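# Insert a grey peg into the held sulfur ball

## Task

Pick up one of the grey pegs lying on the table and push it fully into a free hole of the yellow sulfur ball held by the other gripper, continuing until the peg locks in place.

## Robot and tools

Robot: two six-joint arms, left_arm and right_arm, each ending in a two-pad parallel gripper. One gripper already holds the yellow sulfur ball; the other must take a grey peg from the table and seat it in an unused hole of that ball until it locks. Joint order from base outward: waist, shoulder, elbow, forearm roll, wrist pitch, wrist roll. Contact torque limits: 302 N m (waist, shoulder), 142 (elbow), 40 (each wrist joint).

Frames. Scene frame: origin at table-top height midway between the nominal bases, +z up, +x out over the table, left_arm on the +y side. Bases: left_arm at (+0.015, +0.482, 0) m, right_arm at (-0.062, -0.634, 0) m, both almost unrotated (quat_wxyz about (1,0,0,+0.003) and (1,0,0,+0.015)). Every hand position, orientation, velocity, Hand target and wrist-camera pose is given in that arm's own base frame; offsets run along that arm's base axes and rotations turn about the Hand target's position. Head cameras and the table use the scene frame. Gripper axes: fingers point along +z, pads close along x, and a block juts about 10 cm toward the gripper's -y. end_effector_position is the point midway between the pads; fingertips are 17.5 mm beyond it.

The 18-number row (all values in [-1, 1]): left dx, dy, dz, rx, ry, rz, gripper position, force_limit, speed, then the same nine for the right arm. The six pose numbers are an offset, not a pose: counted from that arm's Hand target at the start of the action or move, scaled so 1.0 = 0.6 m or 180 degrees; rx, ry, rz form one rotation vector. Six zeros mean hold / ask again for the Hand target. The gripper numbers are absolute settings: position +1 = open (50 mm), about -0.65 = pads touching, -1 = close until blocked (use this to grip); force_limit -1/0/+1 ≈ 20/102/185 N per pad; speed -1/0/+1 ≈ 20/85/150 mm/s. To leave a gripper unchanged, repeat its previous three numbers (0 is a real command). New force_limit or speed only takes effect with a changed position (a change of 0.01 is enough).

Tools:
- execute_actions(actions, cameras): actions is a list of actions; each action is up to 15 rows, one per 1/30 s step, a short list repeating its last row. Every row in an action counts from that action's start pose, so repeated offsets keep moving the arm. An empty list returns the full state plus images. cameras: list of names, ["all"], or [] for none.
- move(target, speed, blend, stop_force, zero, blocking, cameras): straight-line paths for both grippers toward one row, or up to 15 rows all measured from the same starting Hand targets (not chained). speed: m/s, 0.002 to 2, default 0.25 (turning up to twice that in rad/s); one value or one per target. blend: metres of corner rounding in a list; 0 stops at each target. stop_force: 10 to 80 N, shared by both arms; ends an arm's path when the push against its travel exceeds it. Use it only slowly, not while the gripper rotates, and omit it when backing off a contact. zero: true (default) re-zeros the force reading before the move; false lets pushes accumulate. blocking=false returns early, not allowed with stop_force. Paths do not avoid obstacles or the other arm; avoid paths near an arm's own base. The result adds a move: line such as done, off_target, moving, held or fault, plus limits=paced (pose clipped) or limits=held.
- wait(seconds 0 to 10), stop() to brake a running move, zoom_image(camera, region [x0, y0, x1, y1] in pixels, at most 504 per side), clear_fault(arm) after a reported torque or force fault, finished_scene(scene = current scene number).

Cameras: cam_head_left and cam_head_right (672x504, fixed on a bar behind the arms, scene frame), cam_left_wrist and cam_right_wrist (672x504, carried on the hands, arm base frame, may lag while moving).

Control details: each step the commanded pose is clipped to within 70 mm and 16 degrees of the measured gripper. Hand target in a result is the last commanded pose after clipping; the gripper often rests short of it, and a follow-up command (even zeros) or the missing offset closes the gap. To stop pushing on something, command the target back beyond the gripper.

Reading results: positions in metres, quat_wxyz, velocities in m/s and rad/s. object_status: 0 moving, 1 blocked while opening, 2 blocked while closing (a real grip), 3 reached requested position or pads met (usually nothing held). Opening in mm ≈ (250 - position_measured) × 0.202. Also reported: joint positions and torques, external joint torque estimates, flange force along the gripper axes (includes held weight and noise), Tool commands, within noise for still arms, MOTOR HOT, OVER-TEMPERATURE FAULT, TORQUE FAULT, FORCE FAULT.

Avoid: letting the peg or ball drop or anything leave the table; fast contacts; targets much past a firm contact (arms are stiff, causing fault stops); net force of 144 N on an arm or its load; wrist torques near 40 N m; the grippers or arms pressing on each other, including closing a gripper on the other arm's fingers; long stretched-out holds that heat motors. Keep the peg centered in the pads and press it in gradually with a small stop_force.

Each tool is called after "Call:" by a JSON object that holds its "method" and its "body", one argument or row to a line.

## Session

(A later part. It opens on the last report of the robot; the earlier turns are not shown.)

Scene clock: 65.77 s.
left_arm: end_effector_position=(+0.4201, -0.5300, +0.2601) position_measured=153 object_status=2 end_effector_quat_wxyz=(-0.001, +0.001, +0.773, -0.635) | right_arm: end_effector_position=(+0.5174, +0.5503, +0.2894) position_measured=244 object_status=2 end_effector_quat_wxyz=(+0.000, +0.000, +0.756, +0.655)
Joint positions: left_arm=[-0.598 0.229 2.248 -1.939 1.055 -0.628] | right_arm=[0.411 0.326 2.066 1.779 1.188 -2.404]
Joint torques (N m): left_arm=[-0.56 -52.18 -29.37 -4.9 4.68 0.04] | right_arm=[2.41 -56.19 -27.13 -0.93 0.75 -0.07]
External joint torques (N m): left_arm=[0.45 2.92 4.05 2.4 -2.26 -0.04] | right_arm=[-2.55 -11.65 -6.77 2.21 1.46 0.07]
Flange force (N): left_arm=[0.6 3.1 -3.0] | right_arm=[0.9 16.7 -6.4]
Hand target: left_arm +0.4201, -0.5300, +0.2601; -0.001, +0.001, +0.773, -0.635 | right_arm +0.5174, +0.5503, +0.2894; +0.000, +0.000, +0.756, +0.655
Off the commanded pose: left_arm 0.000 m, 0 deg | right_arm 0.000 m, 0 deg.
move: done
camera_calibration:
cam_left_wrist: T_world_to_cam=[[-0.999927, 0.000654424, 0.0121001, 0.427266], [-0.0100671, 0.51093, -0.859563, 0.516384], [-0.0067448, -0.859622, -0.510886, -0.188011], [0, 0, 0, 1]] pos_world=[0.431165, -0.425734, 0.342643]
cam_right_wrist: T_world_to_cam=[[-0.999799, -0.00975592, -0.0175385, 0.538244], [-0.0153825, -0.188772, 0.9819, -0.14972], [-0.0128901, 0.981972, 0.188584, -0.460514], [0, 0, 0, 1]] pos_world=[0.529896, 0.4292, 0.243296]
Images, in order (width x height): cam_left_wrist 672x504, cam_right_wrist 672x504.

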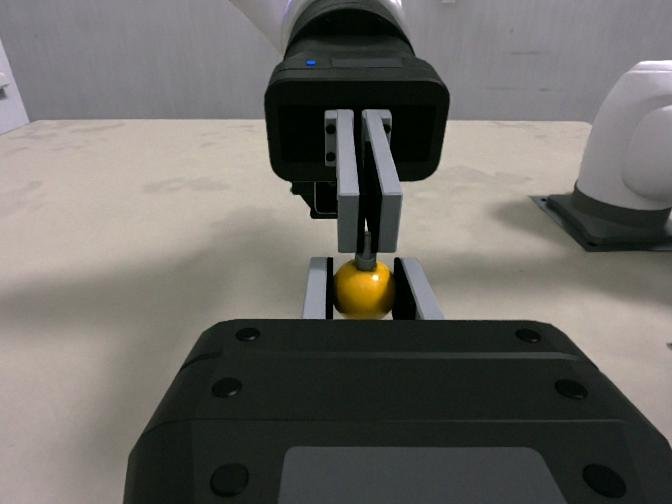

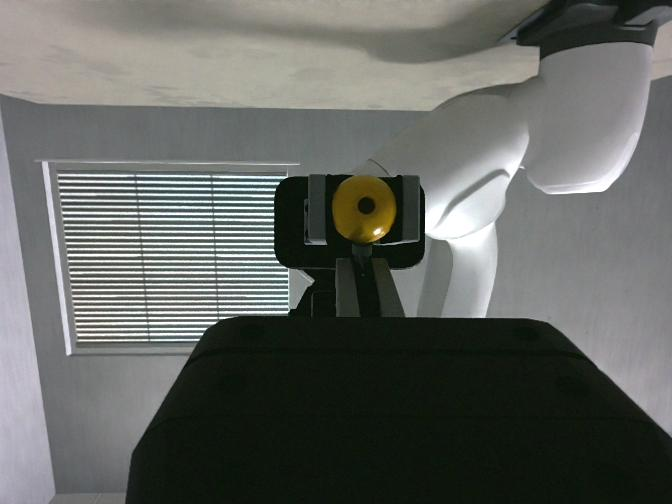

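Call:
{"method": "move", "body": {
  "target": [0,0,0,0,0,0,-1,1,-1,0,-0.0006,-0.0041,0,0,0,-1,0.5,-1],
  "speed": 0.004,
  "stop_force": 40,
  "cameras": ["cam_left_wrist","cam_right_wrist"]
}}

Call:
{"method": "zoom_image", "body": {
  "camera": "cam_left_wrist",
  "region": [320, 210, 410, 300]
}}

Call:
{"method": "zoom_image", "body": {
  "camera": "cam_right_wrist",
  "region": [310, 150, 420, 280]
}}

Scene clock: 68.13 s.
left_arm: end_effector_position=(+0.4201, -0.5300, +0.2601) position_measured=153 object_status=2 end_effector_quat_wxyz=(-0.001, +0.001, +0.773, -0.635) | right_arm: end_effector_position=(+0.5174, +0.5500, +0.2870) position_measured=244 object_status=2 end_effector_quat_wxyz=(+0.000, +0.000, +0.756, +0.655)
Joint positions: left_arm=[-0.598 0.229 2.248 -1.939 1.055 -0.628] | right_arm=[0.41 0.329 2.068 1.78 1.189 -2.409]
Joint torques (N m): left_arm=[-1.26 -68.71 -41.07 -8.28 11.54 0.12] | right_arm=[0.39 -37.44 -16.4 -5.4 -5.78 -0.06]
External joint torques (N m): left_arm=[1.1 19.43 15.74 5.78 -9.11 -0.12] | right_arm=[-0.43 -30.43 -17.41 6.65 8.01 0.06]
Flange force (N): left_arm=[-1.2 26.6 3.2] | right_arm=[6.3 42.0 -10.3]
Hand target: left_arm +0.4201, -0.5300, +0.2601; -0.001, +0.001, +0.773, -0.635 | right_arm +0.5174, +0.5500, +0.2870; +0.000, +0.000, +0.756, +0.655
Off the commanded pose: left_arm 0.000 m, 0 deg | right_arm 0.000 m, 0 deg.
move: done
camera_calibration:
cam_left_wrist: T_world_to_cam=[[-0.999927, 0.000654347, 0.0121002, 0.427266], [-0.0100673, 0.51093, -0.859563, 0.516384], [-0.0067448, -0.859622, -0.510886, -0.188011], [0, 0, 0, 1]] pos_world=[0.431165, -0.425734, 0.342643]
cam_right_wrist: T_world_to_cam=[[-0.999799, -0.00975592, -0.0175385, 0.538198], [-0.0153825, -0.188772, 0.9819, -0.147439], [-0.0128901, 0.981972, 0.188584, -0.459669], [0, 0, 0, 1]] pos_world=[0.529896, 0.4288, 0.240896]
Images, in order (width x height): cam_left_wrist 672x504, cam_right_wrist 672x504.

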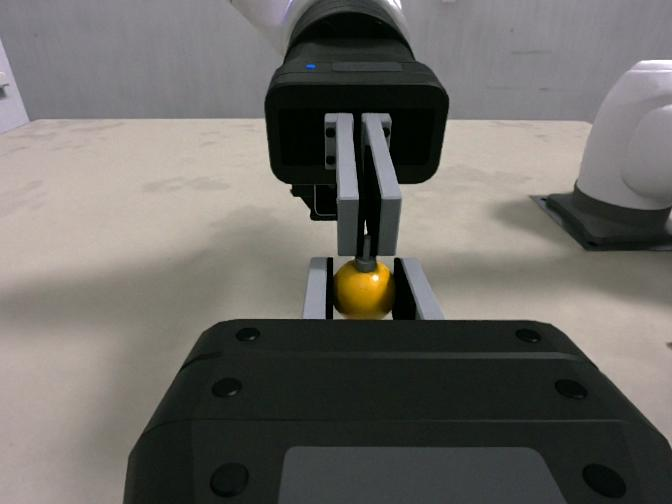

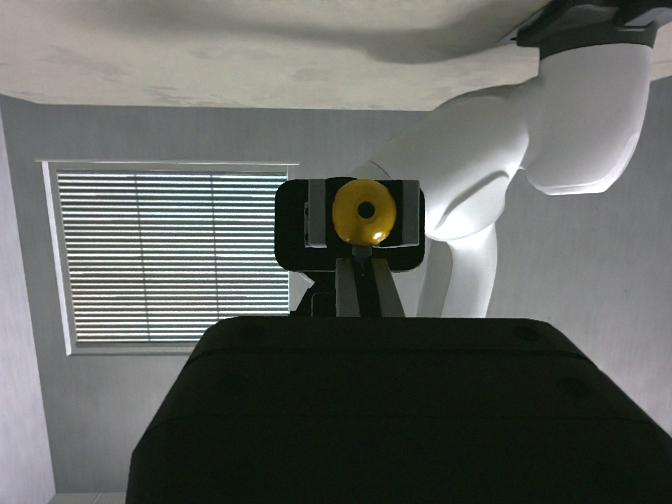

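Scaled by 5.600 from the camera's 672x504 image, which has a finer 960x720 frame.

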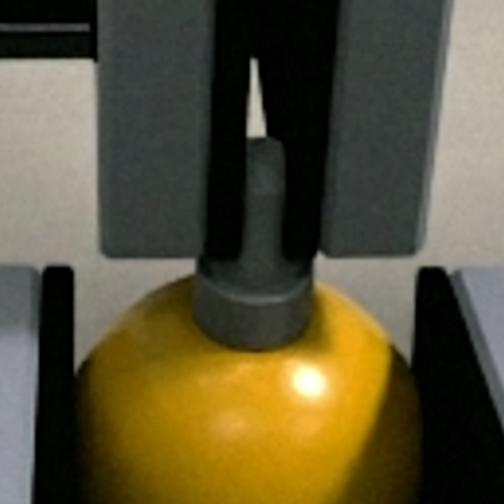

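Scaled by 3.877 from the camera's 672x504 image, which has a finer 960x720 frame.

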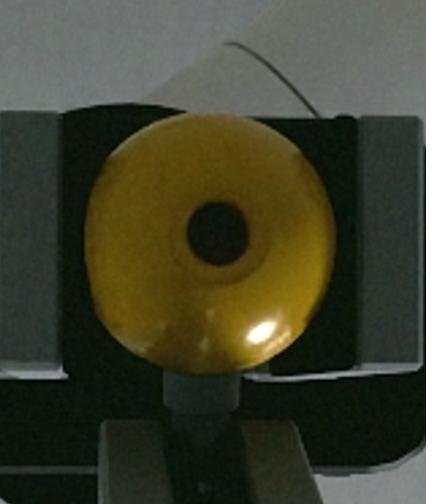

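Call:
{"method": "move", "body": {
  "target": [0,0,0,0,0,0,-1,1,-1,0,-0.0004,-0.0025,0,0,0,-1,0.5,-1],
  "speed": 0.003,
  "stop_force": 30,
  "cameras": ["cam_left_wrist","cam_right_wrist"]
}}

Call:
{"method": "zoom_image", "body": {
  "camera": "cam_left_wrist",
  "region": [320, 210, 410, 300]
}}

Call:
{"method": "zoom_image", "body": {
  "camera": "cam_right_wrist",
  "region": [310, 150, 420, 280]
}}

Scene clock: 70.00 s.
left_arm: end_effector_position=(+0.4201, -0.5300, +0.2600) position_measured=153 object_status=2 end_effector_quat_wxyz=(-0.001, +0.001, +0.773, -0.635) | right_arm: end_effector_position=(+0.5174, +0.5497, +0.2855) position_measured=244 object_status=2 end_effector_quat_wxyz=(+0.000, +0.000, +0.756, +0.655)
Joint positions: left_arm=[-0.598 0.229 2.248 -1.939 1.055 -0.628] | right_arm=[0.41 0.33 2.069 1.781 1.19 -2.412]
Joint torques (N m): left_arm=[-0.84 -87.29 -54.59 -12.43 19.1 0.09] | right_arm=[-1.49 -16.14 -1.74 -10.74 -13.07 -0.13]
External joint torques (N m): left_arm=[0.93 37.79 29.07 9.93 -16.67 -0.09] | right_arm=[1.64 -52.24 -32.07 11.98 15.31 0.13]
Flange force (N): left_arm=[-2.2 52.7 10.7] | right_arm=[8.6 73.0 -13.0]
Hand target: left_arm +0.4201, -0.5300, +0.2601; -0.001, +0.001, +0.773, -0.635 | right_arm +0.5174, +0.5497, +0.2855; +0.000, +0.000, +0.756, +0.655
Off the commanded pose: left_arm 0.000 m, 0 deg | right_arm 0.000 m, 0 deg.
move: done
camera_calibration:
cam_left_wrist: T_world_to_cam=[[-0.999927, 0.000653601, 0.0121002, 0.427367], [-0.0100671, 0.511004, -0.85952, 0.516316], [-0.00674501, -0.859578, -0.510959, -0.188017], [0, 0, 0, 1]] pos_world=[0.431265, -0.425734, 0.342543]
cam_right_wrist: T_world_to_cam=[[-0.999799, -0.00975592, -0.0175385, 0.53817], [-0.0153825, -0.188772, 0.9819, -0.146004], [-0.0128901, 0.981972, 0.188584, -0.459189], [0, 0, 0, 1]] pos_world=[0.529896, 0.4286, 0.239396]
Images, in order (width x height): cam_left_wrist 672x504, cam_right_wrist 672x504.

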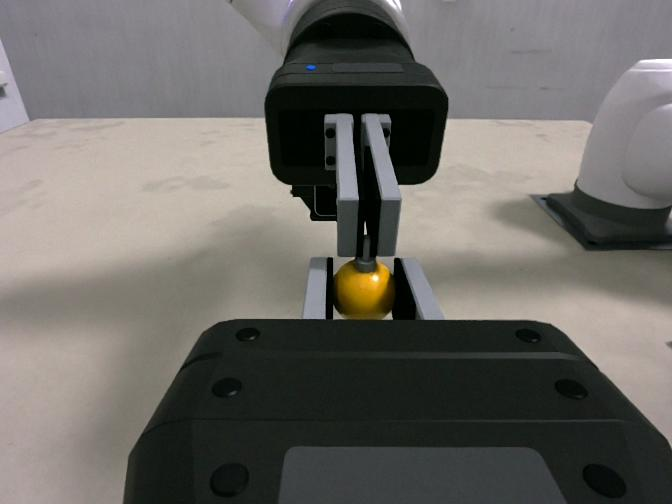

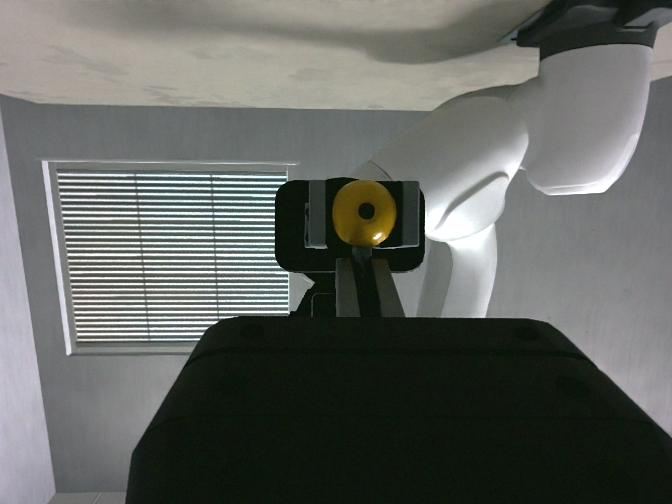

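Scaled by 5.600 from the camera's 672x504 image, which has a finer 960x720 frame.

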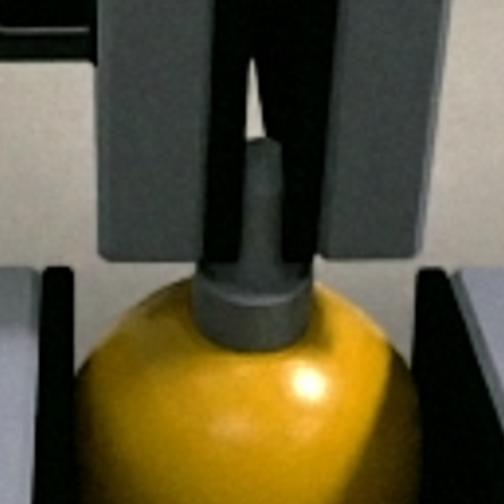

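Scaled by 3.877 from the camera's 672x504 image, which has a finer 960x720 frame.

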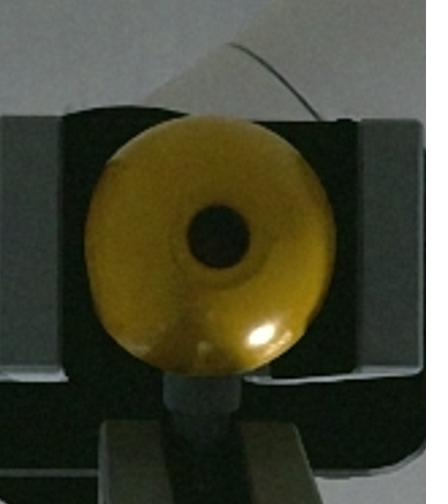

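Call:
{"method": "move", "body": {
  "target": [0,0,0,0,0,0,-1,1,-1,0,0.0006,0.0045,0,0,0,-1,0.5,-1],
  "speed": 0.01,
  "cameras": ["cam_left_wrist"]
}}

Call:
{"method": "zoom_image", "body": {
  "camera": "cam_left_wrist",
  "region": [320, 210, 410, 300]
}}

Scene clock: 71.27 s.
left_arm: end_effector_position=(+0.4201, -0.5300, +0.2603) position_measured=153 object_status=2 end_effector_quat_wxyz=(-0.001, +0.001, +0.773, -0.635) | right_arm: end_effector_position=(+0.5174, +0.5501, +0.2880) position_measured=244 object_status=2 end_effector_quat_wxyz=(+0.000, +0.000, +0.756, +0.655)
Joint positions: left_arm=[-0.598 0.228 2.248 -1.939 1.055 -0.628] | right_arm=[0.41 0.327 2.067 1.78 1.188 -2.406]
Joint torques (N m): left_arm=[-1.47 -56.76 -33.11 -6 6.55 0.05] | right_arm=[2.79 -51.1 -24.88 -2.27 -0.83 0.03]
External joint torques (N m): left_arm=[1.44 7.35 7.65 3.5 -4.12 -0.05] | right_arm=[-2.94 -16.81 -9.13 3.54 3.05 -0.03]
Flange force (N): left_arm=[-0.4 9.9 -3.3] | right_arm=[2.9 22.9 -9.0]
Hand target: left_arm +0.4201, -0.5300, +0.2601; -0.001, +0.001, +0.773, -0.635 | right_arm +0.5174, +0.5501, +0.2882; +0.000, +0.000, +0.756, +0.655
Off the commanded pose: left_arm 0.000 m, 0 deg | right_arm 0.000 m, 0 deg.
move: done
camera_calibration:
cam_left_wrist: T_world_to_cam=[[-0.999929, 0.000677616, 0.0118768, 0.427451], [-0.00986671, 0.510503, -0.859819, 0.516377], [-0.0066458, -0.859876, -0.51046, -0.188204], [0, 0, 0, 1]] pos_world=[0.431265, -0.425734, 0.342843]
Images, in order (width x height): cam_left_wrist 672x504.

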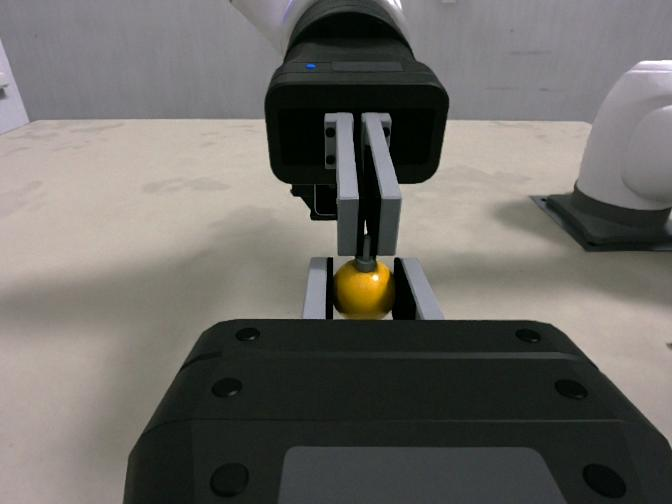

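Scaled by 5.600 from the camera's 672x504 image, which has a finer 960x720 frame.

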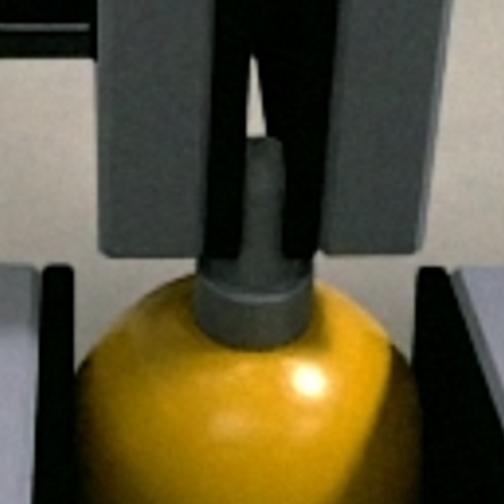

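Call:
{"method": "move", "body": {
  "target": [0,0,0,0,0,0,-1,1,-1,0,0.0002,0.0013,0,0,0,-1,0.5,-1],
  "speed": 0.01
}}

Call:
{"method": "move", "body": {
  "target": [0,0,0,0,0,0,-1,1,-1,0,0,0,0,0,0,-0.2,0.5,-1],
  "cameras": ["cam_left_wrist"]
}}

Call:
{"method": "zoom_image", "body": {
  "camera": "cam_left_wrist",
  "region": [320, 210, 410, 300]
}}

Scene clock: 72.30 s.
left_arm: end_effector_position=(+0.4201, -0.5300, +0.2602) position_measured=153 object_status=2 end_effector_quat_wxyz=(-0.001, +0.001, +0.773, -0.635) | right_arm: end_effector_position=(+0.5174, +0.5502, +0.2889) position_measured=244 object_status=2 end_effector_quat_wxyz=(+0.000, +0.000, +0.756, +0.655)
Joint positions: left_arm=[-0.598 0.228 2.248 -1.939 1.055 -0.628] | right_arm=[0.41 0.326 2.067 1.779 1.188 -2.405]
Joint torques (N m): left_arm=[-1.76 -43.21 -23.44 -2.94 1.24 0.03] | right_arm=[3.94 -65.15 -35.58 1.7 4.16 -0.08]
External joint torques (N m): left_arm=[1.78 -5.97 -1.87 0.46 1.18 -0.03] | right_arm=[-4.08 -2.45 1.69 -0.43 -1.96 0.08]
Flange force (N): left_arm=[0.4 -8.9 -9.0] | right_arm=[3.1 2.5 -8.0]
Hand target: left_arm +0.4201, -0.5300, +0.2601; -0.001, +0.001, +0.773, -0.635 | right_arm +0.5174, +0.5502, +0.2889; +0.000, +0.000, +0.756, +0.655
Off the commanded pose: left_arm 0.000 m, 0 deg | right_arm 0.000 m, 0 deg.
move: done

Scene clock: 73.17 s.
left_arm: end_effector_position=(+0.4201, -0.5300, +0.2601) position_measured=153 object_status=2 end_effector_quat_wxyz=(-0.001, +0.001, +0.773, -0.635) | right_arm: end_effector_position=(+0.5173, +0.5502, +0.2890) position_measured=182 object_status=3 end_effector_quat_wxyz=(+0.000, -0.001, +0.756, +0.655)
Joint positions: left_arm=[-0.598 0.229 2.248 -1.939 1.055 -0.628] | right_arm=[0.41 0.326 2.067 1.779 1.188 -2.405]
Joint torques (N m): left_arm=[-1.82 -46.32 -23.22 -2.79 2.57 0.07] | right_arm=[0.28 -63 -34.31 1.58 2.55 -0.14]
External joint torques (N m): left_arm=[1.93 -3.18 -2.16 0.3 -0.14 -0.07] | right_arm=[-0.25 -4.55 0.4 -0.32 -0.33 0.14]
Flange force (N): left_arm=[-2.4 -6.3 -5.0] | right_arm=[5.3 6.0 -4.2]
Hand target: left_arm +0.4201, -0.5300, +0.2601; -0.001, +0.001, +0.773, -0.635 | right_arm +0.5174, +0.5502, +0.2889; +0.000, +0.000, +0.756, +0.655
Off the commanded pose: left_arm 0.000 m, 0 deg | right_arm 0.000 m, 0 deg.
move: done
camera_calibration:
cam_left_wrist: T_world_to_cam=[[-0.999927, 0.000569699, 0.0120486, 0.427248], [-0.0100666, 0.510885, -0.85959, 0.516374], [-0.00664516, -0.859649, -0.510842, -0.18808], [0, 0, 0, 1]] pos_world=[0.431165, -0.425734, 0.342643]
Images, in order (width x height): cam_left_wrist 672x504.

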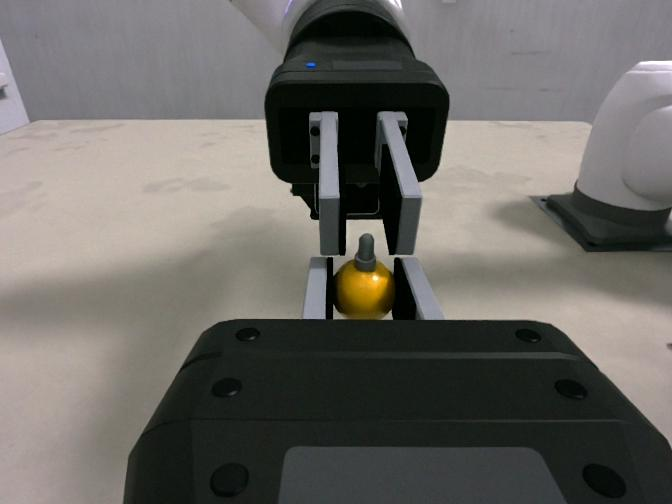

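Scaled by 5.600 from the camera's 672x504 image, which has a finer 960x720 frame.

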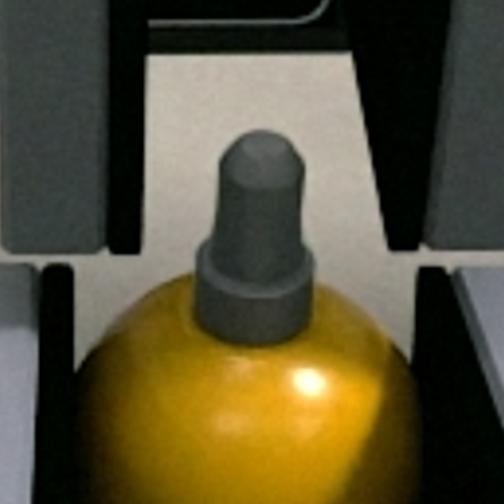

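Call:
{"method": "move", "body": {
  "target": [0,0,0,0,0,0,-1,1,-1,0,-0.1,0.0144,0,0,0,-0.2,0.5,-1],
  "speed": 0.1,
  "cameras": ["all"]
}}

Call:
{"method": "zoom_image", "body": {
  "camera": "cam_left_wrist",
  "region": [320, 210, 410, 300]
}}

Call:
{"method": "zoom_image", "body": {
  "camera": "cam_right_wrist",
  "region": [310, 120, 420, 250]
}}

Call:
{"method": "zoom_image", "body": {
  "camera": "cam_head_left",
  "region": [240, 350, 300, 395]
}}

Scene clock: 75.07 s.
left_arm: end_effector_position=(+0.4201, -0.5300, +0.2601) position_measured=153 object_status=2 end_effector_quat_wxyz=(-0.001, +0.001, +0.773, -0.635) | right_arm: end_effector_position=(+0.5174, +0.4903, +0.2976) position_measured=182 object_status=3 end_effector_quat_wxyz=(+0.000, +0.000, +0.756, +0.655)
Joint positions: left_arm=[-0.598 0.229 2.248 -1.939 1.055 -0.628] | right_arm=[0.311 0.283 2.108 1.702 1.254 -2.391]
Joint torques (N m): left_arm=[-1.55 -46.03 -23.19 -2.8 2.58 0.1] | right_arm=[1.11 -58.69 -33.94 1.8 2.56 -0.13]
External joint torques (N m): left_arm=[1.55 -3.37 -2.33 0.29 -0.14 -0.1] | right_arm=[-0.74 -4.85 0.17 -0.27 -0.35 0.13]
Flange force (N): left_arm=[-2.1 -6.9 -4.4] | right_arm=[5.5 6.5 -4.5]
Hand target: left_arm +0.4201, -0.5300, +0.2601; -0.001, +0.001, +0.773, -0.635 | right_arm +0.5174, +0.4902, +0.2976; +0.000, +0.000, +0.756, +0.655
Off the commanded pose: left_arm 0.000 m, 0 deg | right_arm 0.000 m, 0 deg.
move: done
camera_calibration:
cam_left_wrist: T_world_to_cam=[[-0.999927, 0.000655456, 0.0121, 0.427266], [-0.0100669, 0.510886, -0.85959, 0.516374], [-0.00674516, -0.859648, -0.510842, -0.188037], [0, 0, 0, 1]] pos_world=[0.431165, -0.425734, 0.342643]
cam_right_wrist: T_world_to_cam=[[-0.999799, -0.00975777, -0.0175378, 0.537802], [-0.0153827, -0.188676, 0.981919, -0.169157], [-0.0128903, 0.981991, 0.188488, -0.403026], [0, 0, 0, 1]] pos_world=[0.529896, 0.3691, 0.251495]

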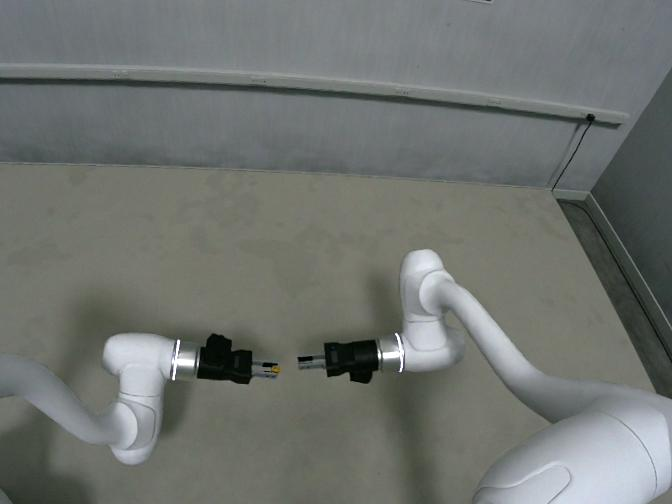

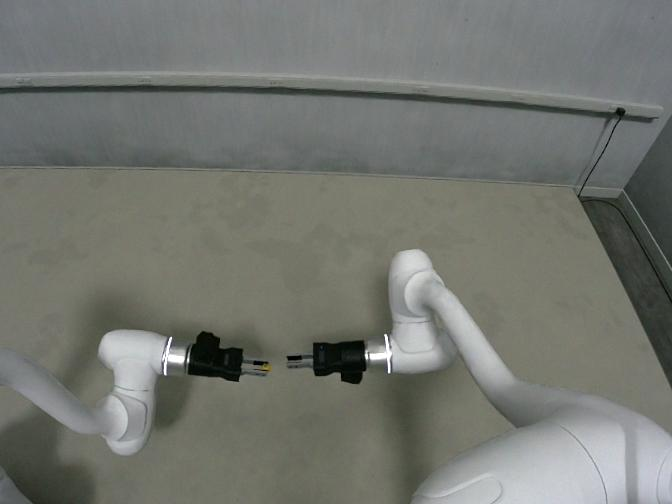

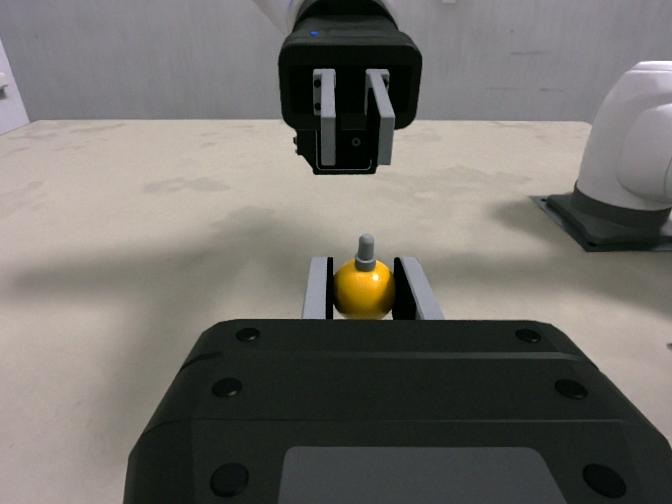

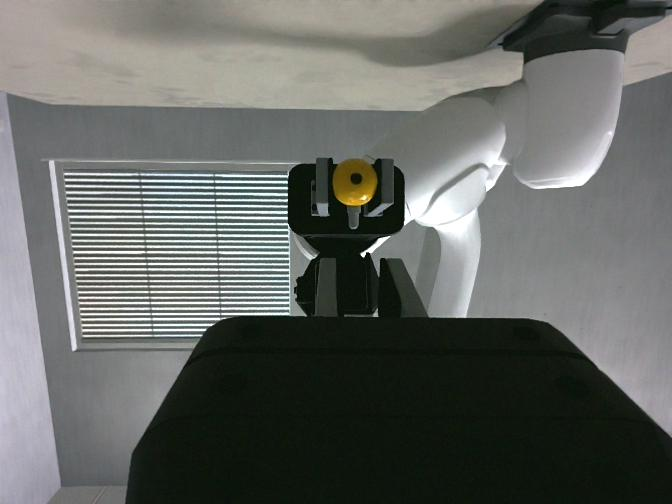

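Scaled by 5.600 from the camera's 672x504 image, which has a finer 960x720 frame.

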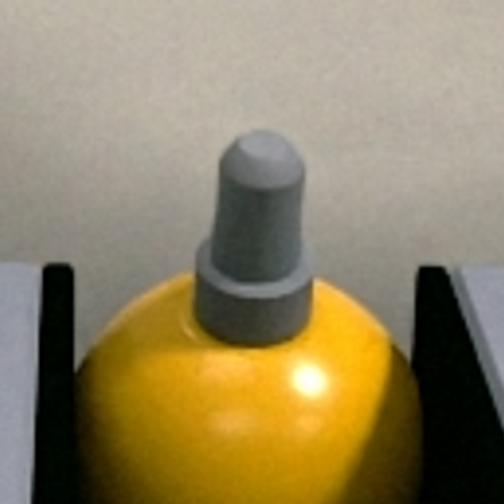

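Scaled by 3.877 from the camera's 672x504 image, which has a finer 960x720 frame.

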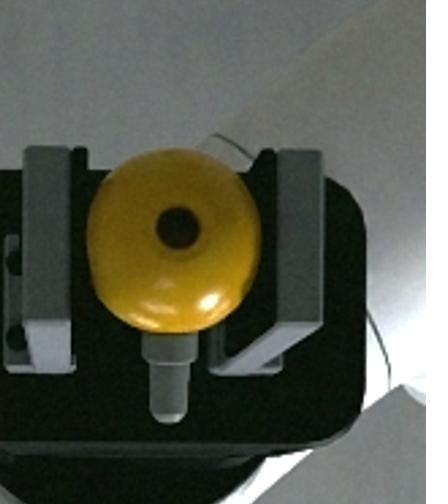

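Scaled by 8.400 from the camera's 672x504 image, which has a finer 960x720 frame.

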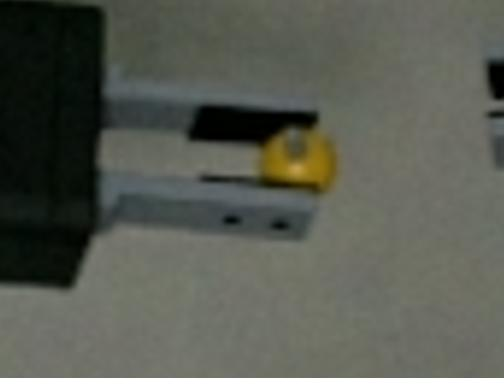

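Call:
{"method": "move", "body": {
  "target": [
    [0,0,0,0,0,0,-1,1,-1,0,0.01,0.0133,0,0,0,-1,0.5,-1],
    [0,0,0,0,0,0,-1,1,-1,0,0.115,0.0113,0,0,0,-1,0.5,-1]
  ],
  "speed": 0.08,
  "cameras": ["cam_left_wrist","cam_right_wrist"]
}}

Call:
{"method": "zoom_image", "body": {
  "camera": "cam_left_wrist",
  "region": [320, 210, 410, 300]
}}

Call:
{"method": "zoom_image", "body": {
  "camera": "cam_right_wrist",
  "region": [310, 140, 420, 270]
}}

Scene clock: 78.47 s.
left_arm: end_effector_position=(+0.4201, -0.5300, +0.2601) position_measured=153 object_status=2 end_effector_quat_wxyz=(-0.001, +0.001, +0.773, -0.635) | right_arm: end_effector_position=(+0.5174, +0.5592, +0.3044) position_measured=253 object_status=3 end_effector_quat_wxyz=(+0.000, +0.000, +0.756, +0.655)
Joint positions: left_arm=[-0.598 0.229 2.248 -1.939 1.055 -0.628] | right_arm=[0.424 0.311 2.049 1.777 1.172 -2.373]
Joint torques (N m): left_arm=[-1.74 -45.99 -23.09 -2.85 2.59 0.14] | right_arm=[-0.23 -62.73 -35.71 1.57 2.36 -0.09]
External joint torques (N m): left_arm=[1.86 -3.28 -2.26 0.36 -0.18 -0.14] | right_arm=[0.1 -4.04 1 -0.27 -0.22 0.09]
Flange force (N): left_arm=[-2.5 -6.8 -5.0] | right_arm=[6.1 4.6 -3.9]
Hand target: left_arm +0.4201, -0.5300, +0.2601; -0.001, +0.001, +0.773, -0.635 | right_arm +0.5174, +0.5592, +0.3044; +0.000, +0.000, +0.756, +0.655
Off the commanded pose: left_arm 0.000 m, 0 deg | right_arm 0.000 m, 0 deg.
move: done
camera_calibration:
cam_left_wrist: T_world_to_cam=[[-0.999927, 0.000655456, 0.0121, 0.427266], [-0.0100669, 0.510886, -0.85959, 0.516374], [-0.00674516, -0.859648, -0.510842, -0.188037], [0, 0, 0, 1]] pos_world=[0.431165, -0.425734, 0.342643]
cam_right_wrist: T_world_to_cam=[[-0.999797, -0.00973681, -0.017636, 0.538609], [-0.0154818, -0.188773, 0.981899, -0.162734], [-0.0128898, 0.981973, 0.188584, -0.471984], [0, 0, 0, 1]] pos_world=[0.529897, 0.438, 0.258296]
Images, in order (width x height): cam_left_wrist 672x504, cam_right_wrist 672x504.

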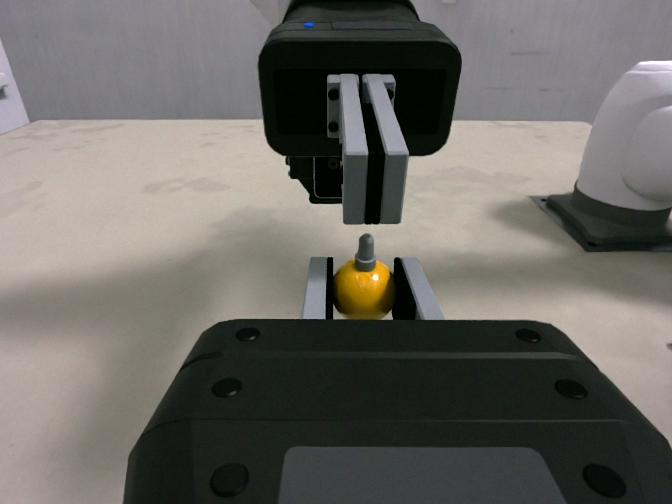

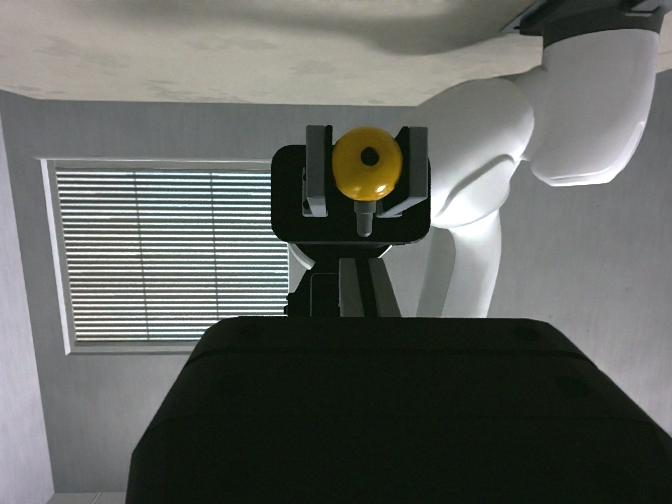

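Scaled by 5.600 from the camera's 672x504 image, which has a finer 960x720 frame.

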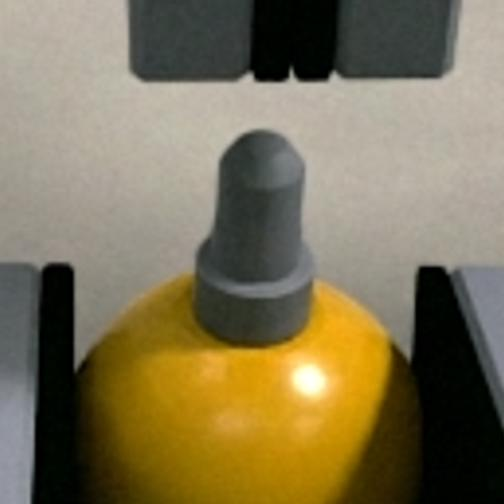

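Scaled by 3.877 from the camera's 672x504 image, which has a finer 960x720 frame.

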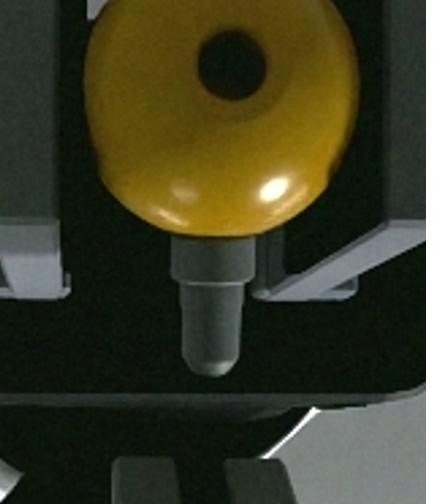

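Call:
{"method": "move", "body": {
  "target": [0,0,0,0,0,0,-1,1,-1,0,-0.0024,-0.0165,0,0,0,-1,0.5,-1],
  "speed": 0.008,
  "stop_force": 20,
  "cameras": ["cam_left_wrist","cam_right_wrist"]
}}

Call:
{"method": "zoom_image", "body": {
  "camera": "cam_left_wrist",
  "region": [320, 210, 410, 300]
}}

Call:
{"method": "zoom_image", "body": {
  "camera": "cam_right_wrist",
  "region": [310, 150, 420, 280]
}}

Scene clock: 81.13 s.
left_arm: end_effector_position=(+0.4201, -0.5300, +0.2601) position_measured=153 object_status=2 end_effector_quat_wxyz=(-0.001, +0.001, +0.773, -0.635) | right_arm: end_effector_position=(+0.5174, +0.5578, +0.2945) position_measured=253 object_status=3 end_effector_quat_wxyz=(+0.000, +0.000, +0.756, +0.655)
Joint positions: left_arm=[-0.598 0.229 2.248 -1.939 1.055 -0.628] | right_arm=[0.422 0.323 2.057 1.783 1.177 -2.393]
Joint torques (N m): left_arm=[-2.03 -46.37 -23.32 -2.8 2.55 0.11] | right_arm=[0.29 -63.06 -34.62 1.57 2.54 -0.15]
External joint torques (N m): left_arm=[2.14 -2.89 -2.2 0.29 -0.14 -0.11] | right_arm=[-0.56 -4.55 0.32 -0.3 -0.36 0.15]
Flange force (N): left_arm=[-3.1 -5.9 -5.0] | right_arm=[5.0 5.9 -4.6]
Hand target: left_arm +0.4201, -0.5300, +0.2601; -0.001, +0.001, +0.773, -0.635 | right_arm +0.5174, +0.5578, +0.2945; +0.000, +0.000, +0.756, +0.655
Off the commanded pose: left_arm 0.000 m, 0 deg | right_arm 0.000 m, 0 deg.
move: done
camera_calibration:
cam_left_wrist: T_world_to_cam=[[-0.999927, 0.000655456, 0.0121, 0.427266], [-0.0100669, 0.510886, -0.85959, 0.516374], [-0.00674516, -0.859648, -0.510842, -0.188037], [0, 0, 0, 1]] pos_world=[0.431165, -0.425734, 0.342643]
cam_right_wrist: T_world_to_cam=[[-0.999799, -0.00975777, -0.0175378, 0.538406], [-0.0153827, -0.188676, 0.981919, -0.153377], [-0.0128903, 0.981991, 0.188488, -0.468726], [0, 0, 0, 1]] pos_world=[0.529896, 0.4366, 0.248395]
Images, in order (width x height): cam_left_wrist 672x504, cam_right_wrist 672x504.

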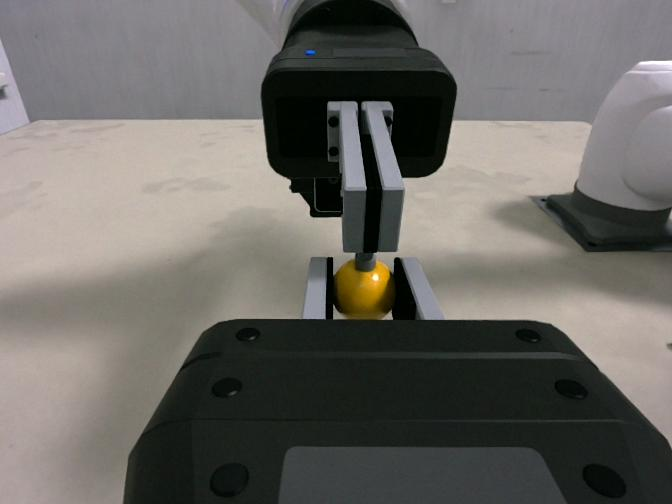

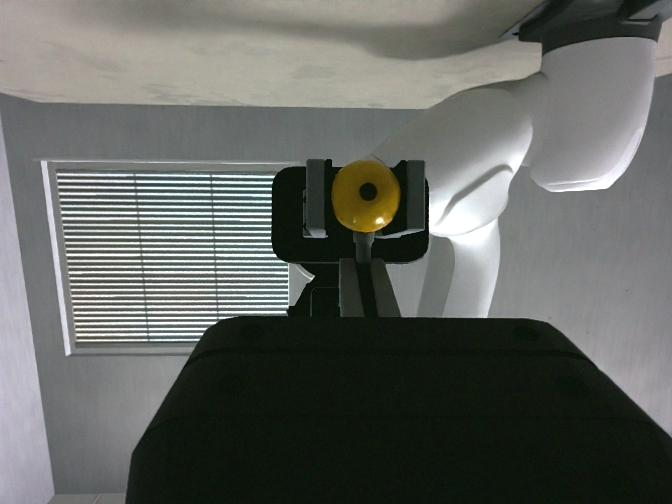

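Scaled by 5.600 from the camera's 672x504 image, which has a finer 960x720 frame.

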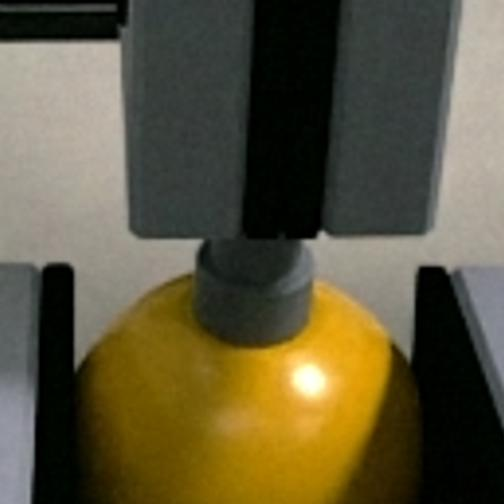

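Scaled by 3.877 from the camera's 672x504 image, which has a finer 960x720 frame.

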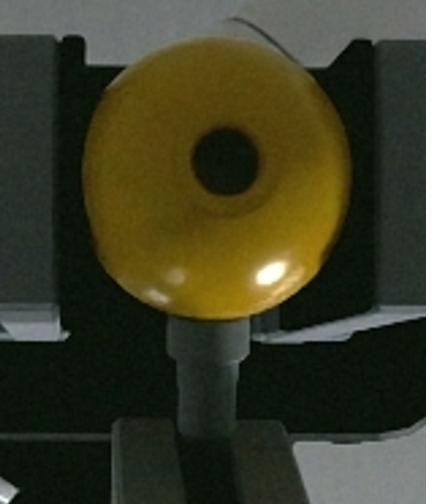

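Call:
{"method": "move", "body": {
  "target": [0,0,0,0,0,0,-1,1,-1,0,-0.0018,-0.0124,0,0,0,-1,0.5,-1],
  "speed": 0.006,
  "stop_force": 35,
  "cameras": ["cam_left_wrist","cam_right_wrist"]
}}

Call:
{"method": "zoom_image", "body": {
  "camera": "cam_left_wrist",
  "region": [320, 210, 410, 300]
}}

Call:
{"method": "zoom_image", "body": {
  "camera": "cam_right_wrist",
  "region": [310, 150, 420, 280]
}}

Scene clock: 82.93 s.
left_arm: end_effector_position=(+0.4201, -0.5300, +0.2599) position_measured=153 object_status=2 end_effector_quat_wxyz=(-0.001, +0.001, +0.773, -0.634) | right_arm: end_effector_position=(+0.5174, +0.5572, +0.2907) position_measured=253 object_status=3 end_effector_quat_wxyz=(+0.000, -0.001, +0.756, +0.655)
Joint positions: left_arm=[-0.598 0.229 2.248 -1.939 1.055 -0.628] | right_arm=[0.421 0.328 2.059 1.786 1.18 -2.401]
Joint torques (N m): left_arm=[-1.2 -70.62 -41.76 -8.53 12.3 0.08] | right_arm=[-1 -35.63 -15.24 -5.55 -6.36 -0.08]
External joint torques (N m): left_arm=[1.15 21.43 16.59 6.06 -9.88 -0.08] | right_arm=[0.96 -32.42 -18.85 6.79 8.56 0.07]
Flange force (N): left_arm=[-2.1 29.3 4.6] | right_arm=[7.1 44.8 -9.1]
Hand target: left_arm +0.4201, -0.5300, +0.2601; -0.001, +0.001, +0.773, -0.635 | right_arm +0.5174, +0.5572, +0.2907; +0.000, -0.001, +0.756, +0.655 (not the last commanded pose)
Off the commanded pose: left_arm 0.000 m, 0 deg | right_arm 0.004 m, 0 deg.
move: contact (right_arm)
camera_calibration:
cam_left_wrist: T_world_to_cam=[[-0.999926, 0.000600312, 0.0121861, 0.427314], [-0.0101672, 0.511121, -0.859449, 0.516384], [-0.00674448, -0.859509, -0.511076, -0.187948], [0, 0, 0, 1]] pos_world=[0.431265, -0.425734, 0.342543]
cam_right_wrist: T_world_to_cam=[[-0.999794, -0.00969102, -0.0178371, 0.538477], [-0.0156827, -0.189178, 0.981818, -0.149337], [-0.0128892, 0.981895, 0.188987, -0.467601], [0, 0, 0, 1]] pos_world=[0.529997, 0.436102, 0.244597]
Images, in order (width x height): cam_left_wrist 672x504, cam_right_wrist 672x504.

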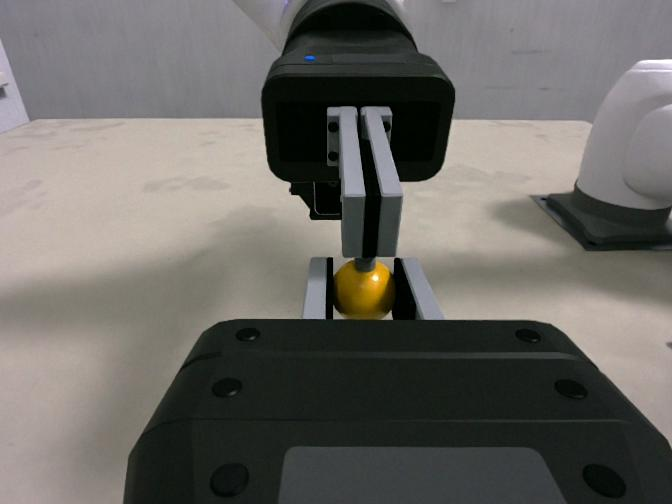

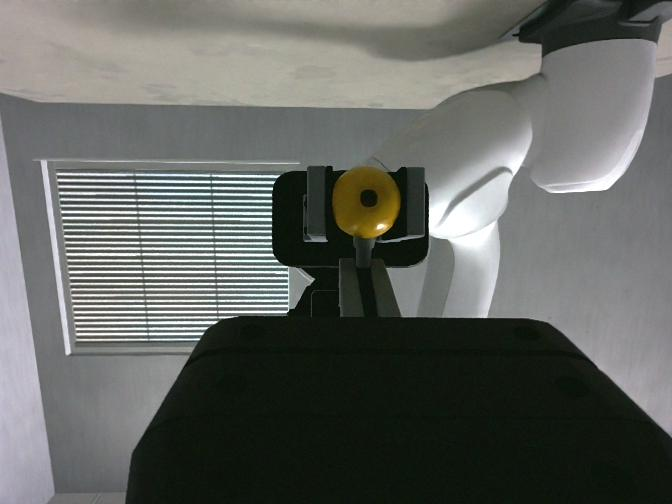

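Scaled by 5.600 from the camera's 672x504 image, which has a finer 960x720 frame.

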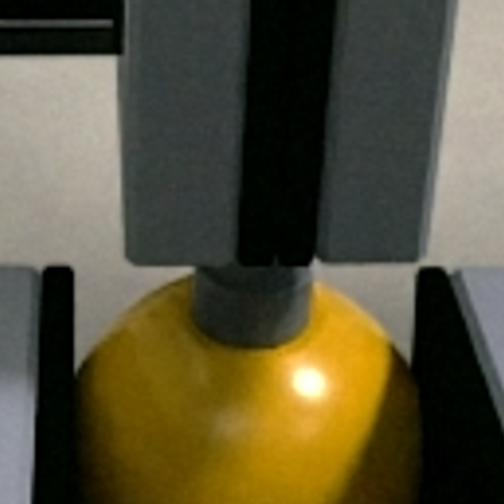

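Scaled by 3.877 from the camera's 672x504 image, which has a finer 960x720 frame.

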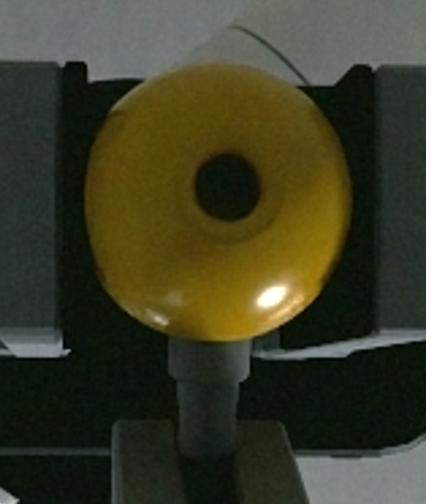

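Call:
{"method": "move", "body": {
  "target": [0,0,0,0,0,0,-1,1,-1,0,-0.0005,-0.0035,0,0,0,-1,0.5,-1],
  "speed": 0.004,
  "stop_force": 45,
  "cameras": ["cam_left_wrist","cam_right_wrist"]
}}

Call:
{"method": "zoom_image", "body": {
  "camera": "cam_left_wrist",
  "region": [320, 210, 410, 300]
}}

Call:
{"method": "zoom_image", "body": {
  "camera": "cam_right_wrist",
  "region": [310, 150, 420, 280]
}}

Scene clock: 84.87 s.
left_arm: end_effector_position=(+0.4201, -0.5300, +0.2600) position_measured=153 object_status=2 end_effector_quat_wxyz=(-0.001, +0.001, +0.773, -0.635) | right_arm: end_effector_position=(+0.5174, +0.5569, +0.2886) position_measured=253 object_status=3 end_effector_quat_wxyz=(+0.000, -0.001, +0.756, +0.655)
Joint positions: left_arm=[-0.598 0.229 2.248 -1.939 1.055 -0.628] | right_arm=[0.421 0.331 2.061 1.787 1.181 -2.405]
Joint torques (N m): left_arm=[-0.73 -99.54 -62.56 -14.81 24.04 0.19] | right_arm=[-3.87 -2.43 7.07 -13.72 -17.25 -0.2]
External joint torques (N m): left_arm=[0.79 50.36 37.26 12.33 -21.62 -0.19] | right_arm=[3.48 -66.08 -41.2 14.99 19.46 0.2]
Flange force (N): left_arm=[-3.9 70.2 17.1] | right_arm=[10.8 92.0 -14.4]
Hand target: left_arm +0.4201, -0.5300, +0.2601; -0.001, +0.001, +0.773, -0.635 | right_arm +0.5174, +0.5569, +0.2886; +0.000, -0.001, +0.756, +0.655
Off the commanded pose: left_arm 0.000 m, 0 deg | right_arm 0.000 m, 0 deg.
move: done
camera_calibration:
cam_left_wrist: T_world_to_cam=[[-0.999927, 0.000653601, 0.0121002, 0.427266], [-0.0100671, 0.511004, -0.85952, 0.516401], [-0.00674501, -0.859578, -0.510959, -0.187967], [0, 0, 0, 1]] pos_world=[0.431165, -0.425734, 0.342643]
cam_right_wrist: T_world_to_cam=[[-0.999796, -0.00971042, -0.0177384, 0.538422], [-0.0155821, -0.189178, 0.981819, -0.147386], [-0.0128896, 0.981895, 0.188988, -0.466909], [0, 0, 0, 1]] pos_world=[0.529997, 0.435802, 0.242497]
Images, in order (width x height): cam_left_wrist 672x504, cam_right_wrist 672x504.

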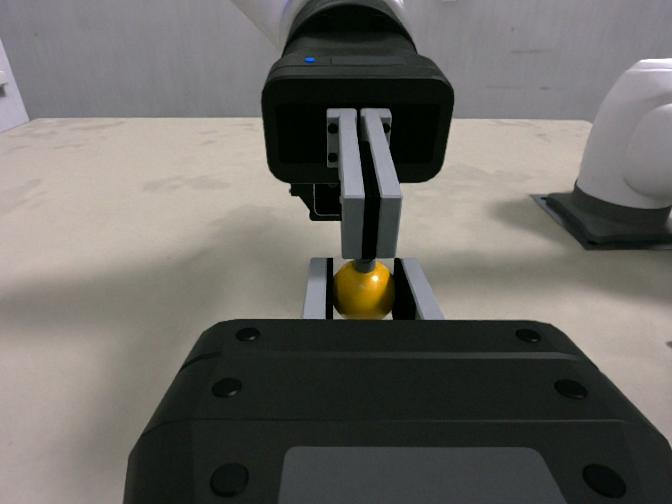

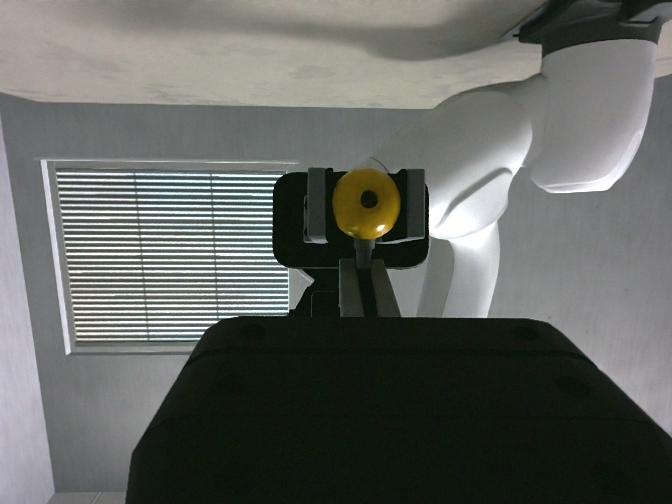

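Scaled by 5.600 from the camera's 672x504 image, which has a finer 960x720 frame.

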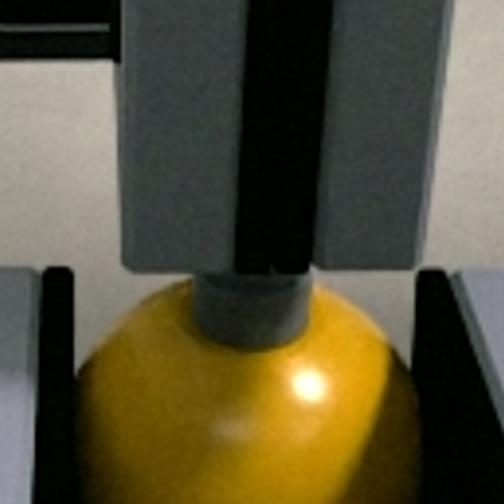

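Scaled by 3.877 from the camera's 672x504 image, which has a finer 960x720 frame.

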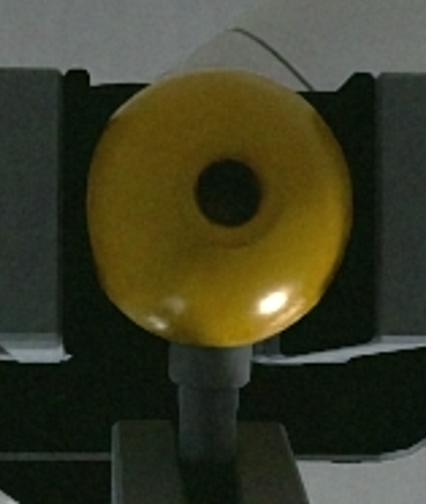

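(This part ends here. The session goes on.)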